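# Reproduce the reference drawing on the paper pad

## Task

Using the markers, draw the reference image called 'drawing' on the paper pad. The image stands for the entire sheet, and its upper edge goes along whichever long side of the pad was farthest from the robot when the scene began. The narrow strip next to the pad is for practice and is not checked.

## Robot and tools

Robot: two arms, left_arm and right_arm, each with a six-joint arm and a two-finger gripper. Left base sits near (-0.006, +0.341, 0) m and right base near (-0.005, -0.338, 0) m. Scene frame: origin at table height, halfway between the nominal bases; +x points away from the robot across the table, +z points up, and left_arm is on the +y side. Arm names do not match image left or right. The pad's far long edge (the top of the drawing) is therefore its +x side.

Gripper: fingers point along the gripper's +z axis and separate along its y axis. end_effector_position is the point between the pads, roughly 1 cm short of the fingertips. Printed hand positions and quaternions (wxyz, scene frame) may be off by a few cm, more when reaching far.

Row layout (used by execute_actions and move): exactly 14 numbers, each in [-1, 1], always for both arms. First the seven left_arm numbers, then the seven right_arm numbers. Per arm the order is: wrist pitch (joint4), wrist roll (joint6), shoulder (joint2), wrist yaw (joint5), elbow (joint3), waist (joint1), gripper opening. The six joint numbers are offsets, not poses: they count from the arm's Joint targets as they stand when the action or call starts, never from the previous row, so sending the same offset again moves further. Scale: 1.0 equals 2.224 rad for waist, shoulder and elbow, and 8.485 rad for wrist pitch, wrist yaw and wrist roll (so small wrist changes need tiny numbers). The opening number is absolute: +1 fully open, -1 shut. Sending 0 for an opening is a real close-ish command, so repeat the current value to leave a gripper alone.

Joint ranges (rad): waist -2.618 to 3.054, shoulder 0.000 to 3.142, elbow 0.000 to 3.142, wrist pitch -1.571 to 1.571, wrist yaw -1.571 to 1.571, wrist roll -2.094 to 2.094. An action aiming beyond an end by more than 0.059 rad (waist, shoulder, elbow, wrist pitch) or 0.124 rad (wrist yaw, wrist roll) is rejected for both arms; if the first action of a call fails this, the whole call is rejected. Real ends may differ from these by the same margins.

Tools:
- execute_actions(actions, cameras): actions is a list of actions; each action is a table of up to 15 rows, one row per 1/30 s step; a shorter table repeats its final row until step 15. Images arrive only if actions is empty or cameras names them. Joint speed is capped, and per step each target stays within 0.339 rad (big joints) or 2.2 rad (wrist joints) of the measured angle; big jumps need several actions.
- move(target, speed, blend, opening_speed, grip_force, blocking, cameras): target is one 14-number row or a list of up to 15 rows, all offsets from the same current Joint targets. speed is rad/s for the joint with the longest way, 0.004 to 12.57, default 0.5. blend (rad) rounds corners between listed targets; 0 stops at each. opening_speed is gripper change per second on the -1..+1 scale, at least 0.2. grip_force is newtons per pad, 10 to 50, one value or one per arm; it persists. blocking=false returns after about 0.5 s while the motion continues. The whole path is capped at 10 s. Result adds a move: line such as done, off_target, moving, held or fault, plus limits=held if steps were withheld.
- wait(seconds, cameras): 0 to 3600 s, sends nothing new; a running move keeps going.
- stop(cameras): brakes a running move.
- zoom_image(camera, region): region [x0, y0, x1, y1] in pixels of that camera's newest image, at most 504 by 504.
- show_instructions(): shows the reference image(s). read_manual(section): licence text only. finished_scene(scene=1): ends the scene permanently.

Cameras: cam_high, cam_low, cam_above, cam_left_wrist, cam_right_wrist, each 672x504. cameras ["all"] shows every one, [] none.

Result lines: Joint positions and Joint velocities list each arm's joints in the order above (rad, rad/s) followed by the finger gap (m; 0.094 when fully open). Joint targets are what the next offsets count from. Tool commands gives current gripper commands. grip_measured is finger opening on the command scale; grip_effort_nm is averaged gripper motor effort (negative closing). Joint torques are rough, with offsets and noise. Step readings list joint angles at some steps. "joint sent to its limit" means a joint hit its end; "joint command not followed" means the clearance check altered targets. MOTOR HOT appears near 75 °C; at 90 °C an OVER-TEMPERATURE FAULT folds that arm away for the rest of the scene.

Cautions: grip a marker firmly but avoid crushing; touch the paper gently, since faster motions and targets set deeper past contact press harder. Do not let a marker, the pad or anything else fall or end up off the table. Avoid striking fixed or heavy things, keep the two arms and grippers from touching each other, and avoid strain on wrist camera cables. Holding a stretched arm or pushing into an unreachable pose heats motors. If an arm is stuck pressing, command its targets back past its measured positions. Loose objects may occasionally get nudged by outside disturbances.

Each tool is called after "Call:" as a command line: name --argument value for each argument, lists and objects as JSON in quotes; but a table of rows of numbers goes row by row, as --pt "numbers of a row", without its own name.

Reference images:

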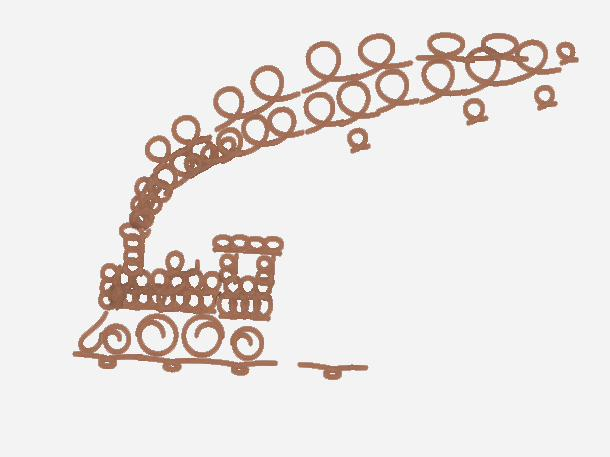

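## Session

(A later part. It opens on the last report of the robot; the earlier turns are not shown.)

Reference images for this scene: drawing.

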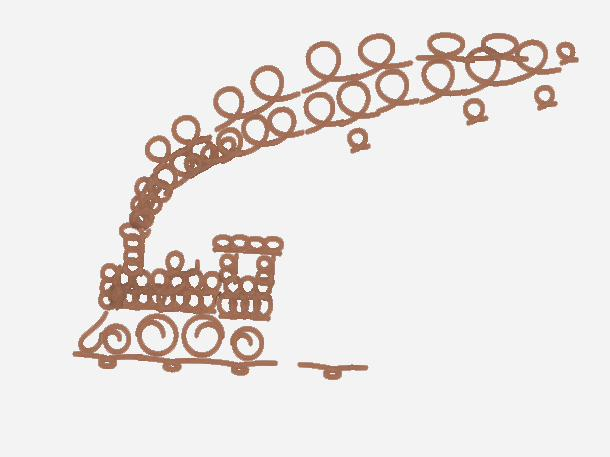

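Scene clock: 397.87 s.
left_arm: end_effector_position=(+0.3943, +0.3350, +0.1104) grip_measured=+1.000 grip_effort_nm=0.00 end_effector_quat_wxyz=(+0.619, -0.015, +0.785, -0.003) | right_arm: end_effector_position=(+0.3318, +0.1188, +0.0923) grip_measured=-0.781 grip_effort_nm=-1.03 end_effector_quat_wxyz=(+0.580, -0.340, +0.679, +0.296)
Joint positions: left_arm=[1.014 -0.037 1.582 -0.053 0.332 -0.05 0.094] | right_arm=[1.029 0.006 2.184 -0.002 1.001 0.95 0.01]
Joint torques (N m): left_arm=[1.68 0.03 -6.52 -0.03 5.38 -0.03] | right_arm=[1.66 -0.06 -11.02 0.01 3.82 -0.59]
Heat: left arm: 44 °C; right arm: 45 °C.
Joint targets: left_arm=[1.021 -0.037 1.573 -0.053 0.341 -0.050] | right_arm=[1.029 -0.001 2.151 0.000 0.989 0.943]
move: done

Call:
move --pt "0 0 0 0 0 0 1 0 -0.008223 -0.006447 0 -0.009007 0 -0.95" --pt "0 0 0 0 0 0 1 0 -0.008223 0.012654 0 0.009788 0 -0.95" --pt "0 0 0 0 0 0 1 0 -0.009068 0.021088 0 0.021573 -0.003876 -0.95" --pt "0 0 0 0 0 0 1 0 0.008348 0.027144 0 0.030036 -0.003876 -0.95" --pt "0 0 0 0 0 0 1 0 0.008348 0.008044 0 0.011241 -0.003876 -0.95" --pt "0 0 0 0 0 0 1 0 0.009193 0.004087 0 0.005715 -0.003876 -0.95" --pt "0 0 0 0 0 0 1 0 0 0.004087 0 0.005715 -0.003876 -0.95" --pt "0 0 0 0 0 0 1 0 -0.008223 -0.00236 0 -0.003292 -0.003876 -0.95" --pt "0 0 0 0 0 0 1 0 -0.008223 0.016741 0 0.015503 -0.003876 -0.95" --pt "0 0 0 0 0 0 1 0 -0.009068 0.025175 0 0.027288 -0.007752 -0.95" --pt "0 0 0 0 0 0 1 0 0.008348 0.031231 0 0.035751 -0.007752 -0.95" --pt "0 0 0 0 0 0 1 0 0.008348 0.012131 0 0.016956 -0.007752 -0.95" --pt "0 0 0 0 0 0 1 0 0.009193 0.008174 0 0.01143 -0.007752 -0.95" --pt "0 0 0 0 0 0 1 0 0 0.008174 0 0.01143 -0.007752 -0.95" --pt "0 0 0 0 0 0 1 0 -0.008223 0.001727 0 0.002423 -0.007752 -0.95" --speed '[0.12,0.9,0.044,0.3,0.9,0.03,1.5,0.12,0.9,0.044,0.3,0.9,0.03,1.5,0.12]' --blend '[0.002,0.002,0.002,0.002,0.002,0.002,0.002,0.002,0.002,0.002,0.002,0.002,0.002,0.002,0]'

Scene clock: 405.90 s.
left_arm: end_effector_position=(+0.3943, +0.3350, +0.1104) grip_measured=+1.000 grip_effort_nm=0.00 end_effector_quat_wxyz=(+0.619, -0.015, +0.785, -0.003) | right_arm: end_effector_position=(+0.3405, +0.1138, +0.0923) grip_measured=-0.781 grip_effort_nm=-1.03 end_effector_quat_wxyz=(+0.593, -0.357, +0.669, +0.270)
Joint positions: left_arm=[1.014 -0.037 1.582 -0.053 0.332 -0.05 0.094] | right_arm=[1.03 -0.063 2.188 -0.002 1.006 0.932 0.01]
Joint torques (N m): left_arm=[1.71 0.05 -6.5 -0.06 5.33 0.09] | right_arm=[1.65 -0.08 -11.07 0.03 3.85 -0.58]
Heat: left arm: 44 °C; right arm: 45 °C.
Joint targets: left_arm=[1.021 -0.037 1.573 -0.053 0.341 -0.050] | right_arm=[1.029 -0.071 2.155 0.000 0.994 0.925]
move: done

Call:
move --pt "0 0 0 0 0 0 1 0 0 0.019101 0 0.018795 0 -0.95" --pt "0 0 0 0 0 0 1 0 -0.001996 0.025643 0 0.027968 -0.006523 -0.95" --pt "0 0 0 0 0 0 1 0 0.014893 0.029699 0 0.033669 -0.006523 -0.95" --pt "0 0 0 0 0 0 1 0 0.014893 0.01041 0 0.014874 -0.006523 -0.95" --pt "0 0 0 0 0 0 1 0 0.018567 0.003786 0 0.005504 -0.006523 -0.95" --pt "0 0 0 0 0 0 1 0 0.009375 0.003786 0 0.005504 -0.006523 -0.95" --pt "0 0 0 0 0 0 1 0 0.002025 -0.000152 0 -0.000143 -0.006523 -0.95" --pt "0 0 0 0 0 0 1 0 0.002025 0.019001 0 0.018674 -0.006523 -0.95" --pt "0 0 0 0 0 0 1 0 -0.001996 0.030738 0 0.035243 -0.010558 -0.95" --pt "0 0 0 0 0 0 1 0 0.014893 0.034798 0 0.04098 -0.010558 -0.95" --pt "0 0 0 0 0 0 1 0 0.014893 0.015464 0 0.022185 -0.010558 -0.95" --pt "0 0 0 0 0 0 1 0 0.018567 0.008876 0 0.012716 -0.010558 -0.95" --pt "0 0 0 0 0 0 1 0 0.009375 0.008876 0 0.012716 -0.010558 -0.95" --pt "0 0 0 0 0 0 1 0 0.002025 0.004866 0 0.007014 -0.010558 -0.95" --pt "0 0 0 0 0 0 1 0 0.002025 0.02411 0 0.025809 -0.010558 -0.95" --speed '[0.9,0.034,0.3,0.9,0.057,1.5,0.12,0.9,0.053,0.3,0.9,0.057,1.5,0.12,0.9]' --blend '[0.002,0.002,0.002,0.002,0.002,0.002,0.002,0.002,0.002,0.002,0.002,0.002,0.002,0.002,0]'

Scene clock: 419.80 s.
left_arm: end_effector_position=(+0.3943, +0.3350, +0.1104) grip_measured=+1.000 grip_effort_nm=0.00 end_effector_quat_wxyz=(+0.619, -0.015, +0.785, -0.003) | right_arm: end_effector_position=(+0.3533, +0.1086, +0.0926) grip_measured=-0.781 grip_effort_nm=-1.03 end_effector_quat_wxyz=(+0.596, -0.343, +0.675, +0.269)
Joint positions: left_arm=[1.014 -0.037 1.582 -0.053 0.332 -0.05 0.094] | right_arm=[1.031 -0.046 2.2 -0.002 1.024 0.909 0.01]
Joint torques (N m): left_arm=[1.66 0.01 -6.41 -0.04 5.19 -0.05] | right_arm=[1.64 -0.07 -8.05 0.02 7.46 -0.59]
Heat: left arm: 44 °C; right arm: 45 °C.
Joint targets: left_arm=[1.021 -0.037 1.573 -0.053 0.341 -0.050] | right_arm=[1.029 -0.054 2.208 0.000 1.052 0.902]
move: done

Call:
move --pt "0 0 0 0 0 0 1 0 -0.004298 0.010117 0 0.014362 -0.006583 -0.95" --pt "0 0 0 0 0 0 1 0 0.012937 0.014406 0 0.02054 -0.006583 -0.95" --pt "0 0 0 0 0 0 1 0 0.012937 -0.004928 0 0.0017 -0.006583 -0.95" --pt "0 0 0 0 0 0 1 0 0.016819 -0.011794 0 -0.008134 -0.006583 -0.95" --pt "0 0 0 0 0 0 1 0 0.007627 -0.011794 0 -0.008134 -0.006583 -0.95" --pt "0 0 0 0 0 0 1 0 0 -0.01607 0 -0.014267 -0.006583 -0.95" --pt "0 0 0 0 0 0 1 0 0 0.003219 0 0.004528 -0.006583 -0.95" --pt "0 0 0 0 0 0 1 0 -0.004298 0.0092 0 0.013067 -0.006583 -0.95" --pt "0 0 0 0 0 0 1 0 -0.004298 -0.0428 0 0.013067 -0.006583 -0.95" --pt "0 0 0 0 0 0 1 0 0.002018 -0.0523 0 -0.0368 0.0100 -0.95" --pt "0 0 0 0 0 0 1 0 0.002018 -0.0523 0 -0.011969 0.013082 -0.95" --pt "0 0 0 0 0 0 1 0 0.002018 -0.007271 0 -0.011969 0.013082 -0.95" --pt "0 0 0 0 0 0 1 0 -0.001802 -0.00433 0 -0.006065 0.007911 -0.95" --pt "0 0 0 0 0 0 1 0 0.012521 -0.002109 0 -0.002939 0.007911 -0.95" --pt "0 0 0 0 0 0 1 0 0.012521 -0.021353 0 -0.021734 0.007911 -0.95" --speed '[0.046,0.3,0.9,0.057,1.5,0.12,0.9,0.07,0.5,0.8,0.3,0.3,0.08,0.36,0.9]' --blend '[0.002,0.002,0.002,0.002,0.002,0.002,0.002,0.002,0.01,0.005,0.002,0,0.002,0.002,0]'

Scene clock: 428.63 s.
left_arm: end_effector_position=(+0.3943, +0.3350, +0.1104) grip_measured=+1.000 grip_effort_nm=0.00 end_effector_quat_wxyz=(+0.619, -0.015, +0.785, -0.003) | right_arm: end_effector_position=(+0.3440, +0.1139, +0.0932) grip_measured=-0.781 grip_effort_nm=-1.03 end_effector_quat_wxyz=(+0.579, -0.318, +0.687, +0.301)
Joint positions: left_arm=[1.014 -0.037 1.582 -0.053 0.332 -0.05 0.094] | right_arm=[1.027 0.046 2.192 -0.002 1.017 0.927 0.01]
Joint torques (N m): left_arm=[1.66 0.05 -6.43 -0.03 5.29 -0.09] | right_arm=[1.68 0.08 -11 0.02 3.75 -0.68]
Heat: left arm: 44 °C; right arm: 46 °C.
Joint targets: left_arm=[1.021 -0.037 1.573 -0.053 0.341 -0.050] | right_arm=[1.029 0.053 2.160 0.000 1.003 0.920]
move: done

Call:
move --pt "0 0 0 0 0 0 1 0 0.001802 -0.004164 0 -0.006058 0 -0.95" --pt "0 0 0 0 0 0 1 0 -0.007391 -0.004164 0 -0.006058 0 -0.95" --pt "0 0 0 0 0 0 1 0 -0.012243 -0.006376 0 -0.009143 0 -0.95" --pt "0 0 0 0 0 0 1 0 -0.012243 0.012733 0 0.009675 0 -0.95" --pt "0 0 0 0 0 0 1 0 -0.016473 0.021659 0 0.022166 -0.010543 -0.95" --pt "0 0 0 0 0 0 1 0 0.000346 0.025642 0 0.027768 -0.010543 -0.95" --pt "0 0 0 0 0 0 1 0 0.000346 0.006353 0 0.008973 -0.010543 -0.95" --pt "0 0 0 0 0 0 1 0 0.003952 -0.000197 0 -0.000278 -0.010543 -0.95" --pt "0 0 0 0 0 0 1 0 -0.005241 -0.000197 0 -0.000278 -0.010543 -0.95" --pt "0 0 0 0 0 0 1 0 -0.012521 -0.004029 0 -0.005869 -0.010543 -0.95" --pt "0 0 0 0 0 0 1 0 -0.012521 0.01508 0 0.012948 -0.010543 -0.95" --pt "0 0 0 0 0 0 1 0 -0.016819 0.020966 0 0.02119 -0.017556 -0.95" --pt "0 0 0 0 0 0 1 0 0.000416 0.025274 0 0.027251 -0.017556 -0.95" --pt "0 0 0 0 0 0 1 0 0.000416 0.005984 0 0.008456 -0.017556 -0.95" --pt "0 0 0 0 0 0 1 0 0.004298 -0.000892 0 -0.001261 -0.017556 -0.95" --speed '[0.036,1.5,0.1,0.9,0.036,0.3,0.9,0.057,1.5,0.12,0.9,0.046,0.3,0.9,0.057]' --blend '[0.002,0.002,0.002,0.002,0.002,0.002,0.002,0.002,0.002,0.002,0.002,0.002,0.002,0.002,0]'

Scene clock: 437.33 s.
left_arm: end_effector_position=(+0.3943, +0.3350, +0.1104) grip_measured=+1.000 grip_effort_nm=0.00 end_effector_quat_wxyz=(+0.619, -0.015, +0.785, -0.003) | right_arm: end_effector_position=(+0.3614, +0.0987, +0.0922) grip_measured=-0.781 grip_effort_nm=-1.03 end_effector_quat_wxyz=(+0.579, -0.292, +0.700, +0.300)
Joint positions: left_arm=[1.014 -0.037 1.582 -0.053 0.332 -0.05 0.094] | right_arm=[1.03 0.082 2.192 -0.002 1.012 0.887 0.01]
Joint torques (N m): left_arm=[1.69 0.05 -6.65 -0.05 5.31 -0.14] | right_arm=[1.65 0.06 -11.15 0.02 3.86 -0.59]
Heat: left arm: 44 °C; right arm: 46 °C.
Joint targets: left_arm=[1.021 -0.037 1.573 -0.053 0.341 -0.050] | right_arm=[1.029 0.089 2.159 0.000 1.001 0.880]
move: done

Call:
move --pt "0 0 0 0 0 0 1 0 -0.009193 0 0 0 0 -0.95" --pt "0 0 0 0 0 0 1 0 -0.016819 -0.004158 0 -0.006029 0 -0.95" --pt "0 0 0 0 0 0 1 0 -0.016819 0.014952 0 0.012788 0 -0.95" --pt "0 0 0 0 0 0 1 0 -0.020978 0.025626 0 0.027748 -0.004635 -0.95" --pt "0 0 0 0 0 0 1 0 -0.003882 0.029768 0 0.033696 -0.004635 -0.95" --pt "0 0 0 0 0 0 1 0 -0.003882 0.010478 0 0.014902 -0.004635 -0.95" --pt "0 0 0 0 0 0 1 0 -0.000139 0.003765 0 0.005279 -0.004635 -0.95" --pt "0 0 0 0 0 0 1 0 -0.009332 0.003765 0 0.005279 -0.004635 -0.95" --pt "0 0 0 0 0 0 1 0 -0.016819 -0.000319 0 -0.000598 -0.004635 -0.95" --pt "0 0 0 0 0 0 1 0 -0.016819 -0.00463 0 -0.006695 -0.014381 -0.95" --pt "0 0 0 0 0 0 1 0 -0.016819 0.01448 0 0.012123 -0.014381 -0.95" --pt "0 0 0 0 0 0 1 0 -0.021117 0.021377 0 0.021781 -0.014381 -0.95" --pt "0 0 0 0 0 0 1 0 -0.003882 0.025689 0 0.027838 -0.014381 -0.95" --pt "0 0 0 0 0 0 1 0 -0.003882 0.0064 0 0.009043 -0.014381 -0.95" --pt "0 0 0 0 0 0 1 0 0 -0.000386 0 -0.000691 -0.014381 -0.95" --speed '[1.5,0.12,0.9,0.044,0.3,0.9,0.057,1.5,0.12,0.031,0.9,0.066,0.3,0.9,0.057]' --blend '[0.002,0.002,0.002,0.002,0.002,0.002,0.002,0.002,0.002,0.002,0.002,0.002,0.002,0.002,0]'

Scene clock: 446.47 s.
left_arm: end_effector_position=(+0.3943, +0.3350, +0.1104) grip_measured=+1.000 grip_effort_nm=0.00 end_effector_quat_wxyz=(+0.619, -0.015, +0.785, -0.003) | right_arm: end_effector_position=(+0.3746, +0.0870, +0.0923) grip_measured=-0.781 grip_effort_nm=-1.03 end_effector_quat_wxyz=(+0.584, -0.281, +0.704, +0.291)
Joint positions: left_arm=[1.014 -0.037 1.582 -0.053 0.332 -0.05 0.094] | right_arm=[1.031 0.083 2.192 -0.002 1.011 0.856 0.01]
Joint torques (N m): left_arm=[1.67 0.02 -6.52 -0.06 5.22 -0.17] | right_arm=[1.65 0.04 -11.15 0.02 3.85 -0.66]
Heat: left arm: 44 °C; right arm: 46 °C.
Joint targets: left_arm=[1.021 -0.037 1.573 -0.053 0.341 -0.050] | right_arm=[1.029 0.089 2.158 0.000 0.999 0.849]
move: done

Call:
move --pt "0 0 0 0 0 0 1 0 -0.009193 0 0 0 0 -0.95" --pt "0 0 0 0 0 0 1 0 -0.016819 -0.004244 0 -0.006004 0 -0.95" --pt "0 0 0 0 0 0 1 0 -0.016819 -0.0560 0 -0.006004 0 -0.95" --pt "0 0 0 0 0 0 1 0 -0.016819 -0.0560 0 -0.006004 -0.14 -0.95" --speed '[1.5,0.12,0.5,1.2]' --blend '[0.002,0.002,0.02,0]' --cameras '["cam_above"]'

Call:
zoom_image --camera "cam_above" --region '[215, 245, 355, 385]'

Scene clock: 449.07 s.
left_arm: end_effector_position=(+0.3943, +0.3350, +0.1104) grip_measured=+1.000 grip_effort_nm=0.00 end_effector_quat_wxyz=(+0.619, -0.015, +0.785, -0.003) | right_arm: end_effector_position=(+0.4844, -0.0582, +0.1532) grip_measured=-0.781 grip_effort_nm=-1.03 end_effector_quat_wxyz=(+0.670, -0.202, +0.696, +0.158)
Joint positions: left_arm=[1.014 -0.037 1.582 -0.053 0.332 -0.05 0.094] | right_arm=[1.018 -0.049 2.057 0.006 0.987 0.536 0.01]
Joint torques (N m): left_arm=[1.65 0.06 -6.57 -0.05 5.19 -0.1] | right_arm=[1.74 -0.05 -9.73 -0.06 5.33 0.06]
Heat: left arm: 44 °C; right arm: 46 °C.
Joint targets: left_arm=[1.021 -0.037 1.573 -0.053 0.341 -0.050] | right_arm=[1.029 -0.054 2.033 0.000 0.986 0.537]
move: done

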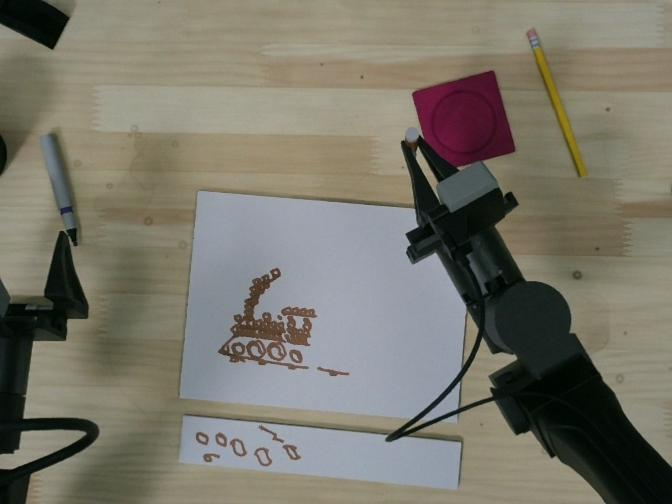

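Scaled by 3.600 from the camera's image (finer frame: 960x720).

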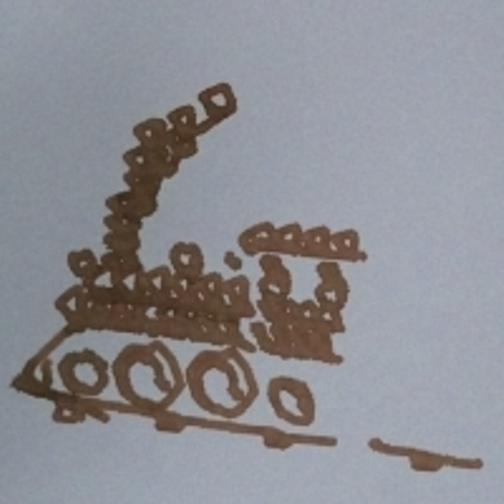

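Call:
move --pt "0 0 0 0 0 0 1 0 0.002018 0.0200 0 0.0120 0.1420 -0.95" --pt "0 0 0 0 0 0 1 0 0.002018 0.0240 0 0.00344 0.146847 -0.95" --pt "0 0 0 0 0 0 1 0 0.002018 0.068995 0 0.00344 0.146847 -0.95" --pt "0 0 0 0 0 0 1 0 0.004992 0.044333 0 -0.011016 0.131141 -0.95" --pt "0 0 0 0 0 0 1 0 -0.001569 0.043429 0 -0.012279 0.131141 -0.95" --pt "0 0 0 0 0 0 1 0 -0.001569 0.062224 0 0.006516 0.131141 -0.95" --pt "0 0 0 0 0 0 1 0 -0.004936 0.06534 0 0.010895 0.131141 -0.95" --pt "0 0 0 0 0 0 1 0 -0.004436 0.069931 0 0.017402 0.131141 -0.95" --pt "0 0 0 0 0 0 1 0 0.004757 0.069931 0 0.017402 0.131141 -0.95" --pt "0 0 0 0 0 0 1 0 0.008832 0.073321 0 0.022208 0.131141 -0.95" --pt "0 0 0 0 0 0 1 0 0.01409 0.073541 0 0.022518 0.131141 -0.95" --pt "0 0 0 0 0 0 1 0 0.01409 0.054432 0 0.003768 0.131141 -0.95" --pt "0 0 0 0 0 0 1 0 0.017457 0.051437 0 -0.000652 0.131141 -0.95" --pt "0 0 0 0 0 0 1 0 0.016957 0.046936 0 -0.007162 0.131141 -0.95" --pt "0 0 0 0 0 0 1 0 0.007764 0.046936 0 -0.007162 0.131141 -0.95" --speed '[0.8,0.3,0.3,0.09,0.17,0.9,0.109,0.05,1.5,0.132,0.17,0.9,0.109,0.05,1.5]' --blend '[0.003,0.002,0,0.002,0.002,0.002,0.002,0.002,0.002,0.002,0.002,0.002,0.002,0.002,0]'

Scene clock: 460.90 s.
left_arm: end_effector_position=(+0.3943, +0.3350, +0.1104) grip_measured=+1.000 grip_effort_nm=0.00 end_effector_quat_wxyz=(+0.619, -0.015, +0.785, -0.003) | right_arm: end_effector_position=(+0.3787, +0.0744, +0.0923) grip_measured=-0.781 grip_effort_nm=-1.03 end_effector_quat_wxyz=(+0.592, -0.297, +0.700, +0.267)
Joint positions: left_arm=[1.014 -0.037 1.582 -0.053 0.332 -0.05 0.094] | right_arm=[1.033 0.021 2.171 -0.005 0.982 0.835 0.01]
Joint torques (N m): left_arm=[1.65 0.02 -6.48 -0.02 5.35 -0.06] | right_arm=[1.63 -0.13 -10.93 0.06 3.86 -0.53]
Heat: left arm: 44 °C; right arm: 45 °C.
Joint targets: left_arm=[1.021 -0.037 1.573 -0.053 0.341 -0.050] | right_arm=[1.029 0.012 2.138 0.000 0.970 0.829]
move: done

Call:
move --pt "0 0 0 0 0 0 1 0 -0.004075 -0.003291 0 -0.004816 0 -0.95" --pt "0 0 0 0 0 0 1 0 -0.001663 -0.009865 0 -0.014443 -0.008134 -0.95" --pt "0 0 0 0 0 0 1 0 -0.010357 -0.010868 0 -0.015945 -0.008134 -0.95" --pt "0 0 0 0 0 0 1 0 -0.010357 0.007612 0 0.00285 -0.008134 -0.95" --pt "0 0 0 0 0 0 1 0 -0.014802 0.011677 0 0.008565 -0.008134 -0.95" --pt "0 0 0 0 0 0 1 0 -0.014142 0.017725 0 0.017072 -0.008134 -0.95" --pt "0 0 0 0 0 0 1 0 -0.00495 0.017725 0 0.017072 -0.008134 -0.95" --pt "0 0 0 0 0 0 1 0 0.000422 0.022208 0 0.023466 -0.008134 -0.95" --pt "0 0 0 0 0 0 1 0 0.007354 0.022496 0 0.023862 -0.008134 -0.95" --pt "0 0 0 0 0 0 1 0 0.007354 0.003521 0 0.005067 -0.008134 -0.95" --pt "0 0 0 0 0 0 1 0 0.011795 -0.000463 0 -0.000715 -0.008134 -0.95" --pt "0 0 0 0 0 0 1 0 0.011135 -0.00634 0 -0.009268 -0.008134 -0.95" --pt "0 0 0 0 0 0 1 0 0.001942 -0.00634 0 -0.009268 -0.008134 -0.95" --pt "0 0 0 0 0 0 1 0 -0.003429 -0.010625 0 -0.015554 -0.008134 -0.95" --pt "0 0 0 0 0 0 1 0 -0.001302 -0.017797 0 -0.025998 -0.018579 -0.95" --speed '[0.132,0.043,0.224,0.9,0.144,0.067,1.5,0.174,0.224,0.9,0.144,0.067,1.5,0.174,0.042]' --blend '[0.002,0.002,0.002,0.002,0.002,0.002,0.002,0.002,0.002,0.002,0.002,0.002,0.002,0.002,0]'

Scene clock: 467.43 s.
left_arm: end_effector_position=(+0.3943, +0.3350, +0.1104) grip_measured=+1.000 grip_effort_nm=0.00 end_effector_quat_wxyz=(+0.619, -0.015, +0.785, -0.003) | right_arm: end_effector_position=(+0.3857, +0.0492, +0.0917) grip_measured=-0.781 grip_effort_nm=-1.03 end_effector_quat_wxyz=(+0.594, -0.292, +0.708, +0.246)
Joint positions: left_arm=[1.014 -0.037 1.582 -0.053 0.332 -0.05 0.094] | right_arm=[1.032 0 2.13 -0.005 0.924 0.794 0.01]
Joint torques (N m): left_arm=[1.69 0.05 -6.53 -0.05 5.15 -0.14] | right_arm=[1.63 0.01 -10.51 0.05 3.74 -0.61]
Heat: left arm: 44 °C; right arm: 46 °C.
Joint targets: left_arm=[1.021 -0.037 1.573 -0.053 0.341 -0.050] | right_arm=[1.029 0.001 2.098 0.000 0.912 0.787]
move: done

Call:
move --pt "0 0 0 0 0 0 1 0 -0.009498 -0.001263 0 -0.001803 0 -0.95" --pt "0 0 0 0 0 0 1 0 -0.009498 0.016947 0 0.016992 0 -0.95" --pt "0 0 0 0 0 0 1 0 -0.0144 0.021427 0 0.023255 0 -0.95" --pt "0 0 0 0 0 0 1 0 -0.013671 0.028094 0 0.032594 0 -0.95" --pt "0 0 0 0 0 0 1 0 -0.004479 0.028094 0 0.032594 0 -0.95" --pt "0 0 0 0 0 0 1 0 0.001448 0.033031 0 0.039541 0 -0.95" --pt "0 0 0 0 0 0 1 0 0.009098 0.033346 0 0.039977 0 -0.95" --pt "0 0 0 0 0 0 1 0 0.009098 0.014506 0 0.021182 0 -0.95" --pt "0 0 0 0 0 0 1 0 0.013996 0.010198 0 0.01486 0 -0.95" --pt "0 0 0 0 0 0 1 0 0.013268 0.003795 0 0.005485 0 -0.95" --pt "0 0 0 0 0 0 1 0 0.004075 0.003795 0 0.005485 0 -0.95" --pt "0 0 0 0 0 0 1 0 -0.001852 -0.000948 0 -0.001372 0 -0.95" --pt "0 0 0 0 0 0 1 0 0.000373 -0.009653 0 -0.013903 -0.009734 -0.95" --speed '[0.248,0.9,0.159,0.074,1.5,0.192,0.248,0.9,0.159,0.074,1.5,0.192,0.046]' --blend '[0.002,0.002,0.002,0.002,0.002,0.002,0.002,0.002,0.002,0.002,0.002,0.002,0]'

Scene clock: 472.97 s.
left_arm: end_effector_position=(+0.3943, +0.3350, +0.1104) grip_measured=+1.000 grip_effort_nm=0.00 end_effector_quat_wxyz=(+0.619, -0.015, +0.785, -0.003) | right_arm: end_effector_position=(+0.3887, +0.0359, +0.0916) grip_measured=-0.781 grip_effort_nm=-1.03 end_effector_quat_wxyz=(+0.594, -0.284, +0.714, +0.239)
Joint positions: left_arm=[1.014 -0.037 1.582 -0.053 0.332 -0.05 0.094] | right_arm=[1.032 0.002 2.107 -0.005 0.893 0.773 0.01]
Joint torques (N m): left_arm=[1.67 0.04 -6.57 -0.01 5.27 -0.05] | right_arm=[1.63 0.02 -10.26 0.05 3.69 -0.62]
Heat: left arm: 44 °C; right arm: 46 °C.
Joint targets: left_arm=[1.021 -0.037 1.573 -0.053 0.341 -0.050] | right_arm=[1.029 0.004 2.076 0.000 0.881 0.766]
move: done

Call:
move --pt "0 0 0 0 0 0 1 0 -0.010246 -0.001372 0 -0.001925 0 -0.95" --pt "0 0 0 0 0 0 1 0 -0.010246 0.016524 0 0.01687 0 -0.95" --pt "0 0 0 0 0 0 1 0 -0.015523 0.021339 0 0.023543 0 -0.95" --pt "0 0 0 0 0 0 1 0 -0.014738 0.02848 0 0.033529 0 -0.95" --pt "0 0 0 0 0 0 1 0 -0.005546 0.02848 0 0.033529 0 -0.95" --pt "0 0 0 0 0 0 1 0 0.000845 0.03379 0 0.040989 0 -0.95" --pt "0 0 0 0 0 0 1 0 0.009092 0.034132 0 0.041456 0 -0.95" --pt "0 0 0 0 0 0 1 0 0.009092 0.015652 0 0.022661 0 -0.95" --pt "0 0 0 0 0 0 1 0 0.014374 0.010998 0 0.015908 0 -0.95" --pt "0 0 0 0 0 0 1 0 0.013589 0.004087 0 0.005872 0 -0.95" --pt "0 0 0 0 0 0 1 0 0.004396 0.004087 0 0.005872 0 -0.95" --pt "0 0 0 0 0 0 1 0 -0.001995 -0.00108 0 -0.001466 0 -0.95" --pt "0 0 0 0 0 0 1 0 -0.005171 -0.006273 0 -0.009043 -0.002711 -0.95" --pt "0 0 0 0 0 0 1 0 0.000167 -0.012132 0 -0.017321 -0.014684 -0.95" --speed '[0.267,0.9,0.171,0.08,1.5,0.207,0.267,0.9,0.171,0.08,1.5,0.207,0.067,0.09]' --blend '[0.002,0.002,0.002,0.002,0.002,0.002,0.002,0.002,0.002,0.002,0.002,0.002,0.002,0]'

Scene clock: 479.40 s.
left_arm: end_effector_position=(+0.3943, +0.3350, +0.1104) grip_measured=+1.000 grip_effort_nm=0.00 end_effector_quat_wxyz=(+0.619, -0.015, +0.785, -0.003) | right_arm: end_effector_position=(+0.3941, +0.0167, +0.0912) grip_measured=-0.781 grip_effort_nm=-1.03 end_effector_quat_wxyz=(+0.594, -0.275, +0.721, +0.227)
Joint positions: left_arm=[1.014 -0.037 1.582 -0.053 0.332 -0.05 0.094] | right_arm=[1.032 0 2.079 -0.004 0.855 0.74 0.01]
Joint velocities: left_arm=[-0.066 0.154 0.022 0.037 -0.002 -0.007 0] | right_arm=[within noise]
Joint torques (N m): left_arm=[1.67 0.07 -6.43 -0.02 5.22 0.02] | right_arm=[1.63 0.06 -9.96 0.05 3.64 -0.59]
Heat: left arm: 44 °C; right arm: 46 °C.
Joint targets: left_arm=[1.021 -0.037 1.573 -0.053 0.341 -0.050] | right_arm=[1.029 0.006 2.050 0.000 0.843 0.733]
move: done

Call:
execute_actions --actions '[]' --cameras '["cam_above"]'

Call:
zoom_image --camera "cam_above" --region '[235, 205, 375, 305]'

Scene clock: 479.67 s.
left_arm: end_effector_position=(+0.3943, +0.3350, +0.1104) grip_measured=+1.000 grip_effort_nm=0.00 end_effector_quat_wxyz=(+0.619, -0.015, +0.785, -0.003) | right_arm: end_effector_position=(+0.3941, +0.0167, +0.0912) grip_measured=-0.781 grip_effort_nm=-1.03 end_effector_quat_wxyz=(+0.594, -0.274, +0.721, +0.227)
Joint names: [wrist pitch, wrist roll, shoulder, wrist yaw, elbow, waist]
Joint positions: left_arm=[1.014 -0.037 1.582 -0.053 0.332 -0.05 0.094] | right_arm=[1.032 0 2.079 -0.004 0.855 0.74 0.01]
Joint velocities: within noise
Joint torques (N m): left_arm=[1.66 0.03 -6.57 -0.06 5.31 -0.12] | right_arm=[1.63 0.06 -9.95 0.04 3.64 -0.59]
Heat: left arm: 44 °C; right arm: 46 °C.
Joint targets: left_arm=[1.021 -0.037 1.573 -0.053 0.341 -0.050] | right_arm=[1.029 0.006 2.050 0.000 0.843 0.733]
Tool commands: left_gripper/opening=+1.0 right_gripper/opening=-0.95
Images, in order (width x height): cam_above 672x504.

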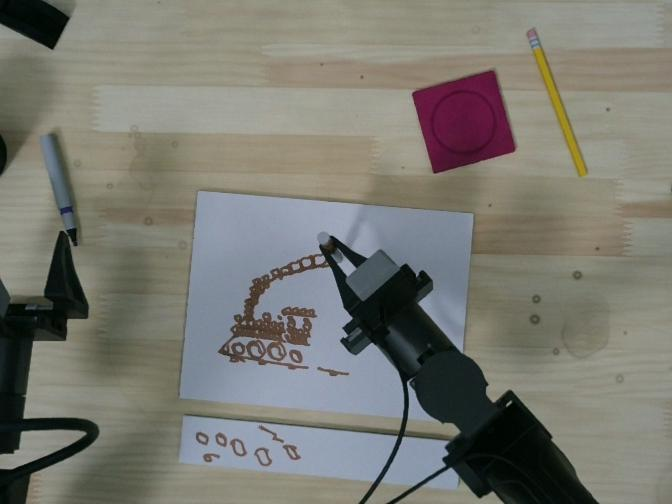

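Scaled by 3.600 from the camera's image (finer frame: 960x720).

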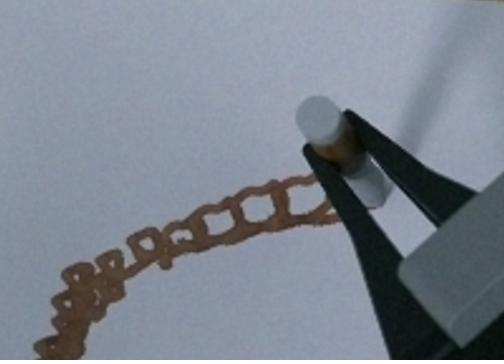

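Call:
move --pt "0 0 0 0 0 0 1 0 0 -0.05 0 0 0 -0.95" --pt "0 0 0 0 0 0 1 0 0 -0.05 0 0 -0.12 -0.95" --speed '[0.5,1.2]' --blend '[0.02,0]' --cameras '["cam_above"]'

Call:
zoom_image --camera "cam_above" --region '[240, 220, 340, 295]'

Scene clock: 482.90 s.
left_arm: end_effector_position=(+0.3943, +0.3350, +0.1104) grip_measured=+1.000 grip_effort_nm=0.00 end_effector_quat_wxyz=(+0.619, -0.015, +0.785, -0.003) | right_arm: end_effector_position=(+0.4744, -0.1092, +0.1439) grip_measured=-0.781 grip_effort_nm=-1.03 end_effector_quat_wxyz=(+0.655, -0.161, +0.723, +0.147)
Joint positions: left_arm=[1.014 -0.037 1.582 -0.053 0.332 -0.05 0.094] | right_arm=[1.018 0.002 1.962 0.007 0.845 0.463 0.01]
Joint torques (N m): left_arm=[1.71 0.04 -6.43 -0.07 5.26 -0.2] | right_arm=[1.74 0.04 -8.94 -0.07 5.04 0.28]
Heat: left arm: 44 °C; right arm: 46 °C.
Joint targets: left_arm=[1.021 -0.037 1.573 -0.053 0.341 -0.050] | right_arm=[1.029 0.006 1.938 0.000 0.843 0.466]
move: done

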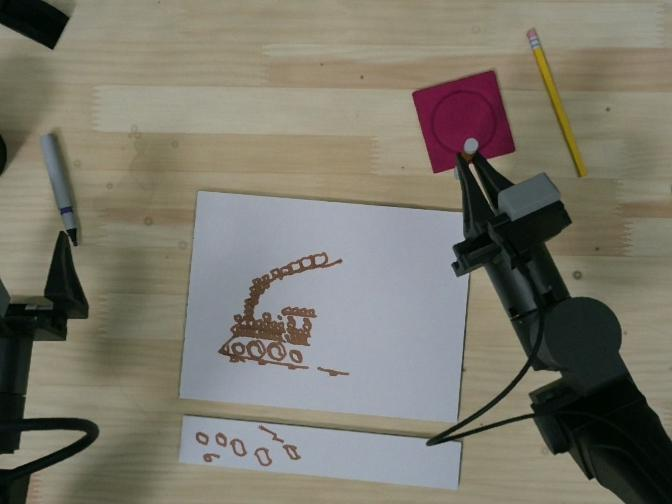

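Scaled by 5.040 from the camera's image (finer frame: 960x720).

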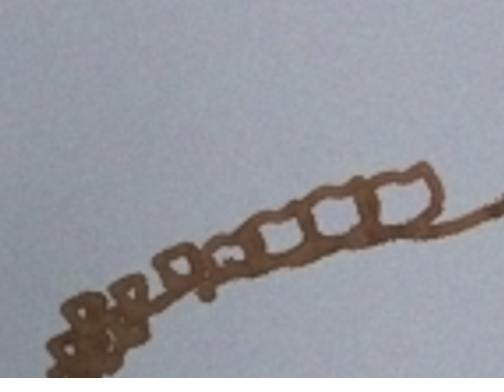

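Call:
zoom_image --camera "cam_above" --region '[170, 180, 230, 225]'

Call:
zoom_image --camera "cam_above" --region '[430, 390, 490, 435]'

Call:
zoom_image --camera "cam_above" --region '[160, 370, 220, 415]'

Scaled by 8.400 from the camera's image (finer frame: 960x720).

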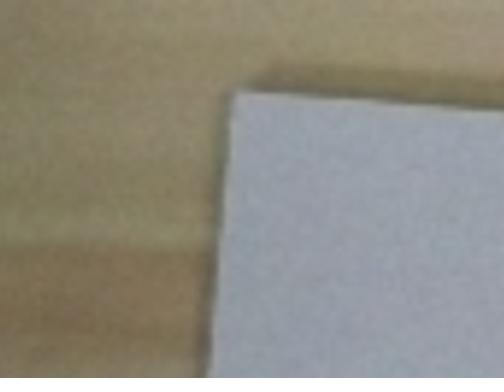

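Scaled by 8.400 from the camera's image (finer frame: 960x720).

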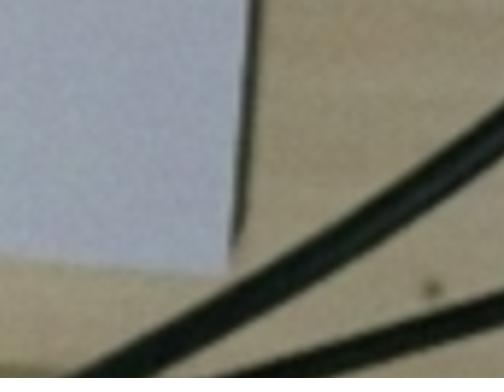

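Scaled by 8.400 from the camera's image (finer frame: 960x720).

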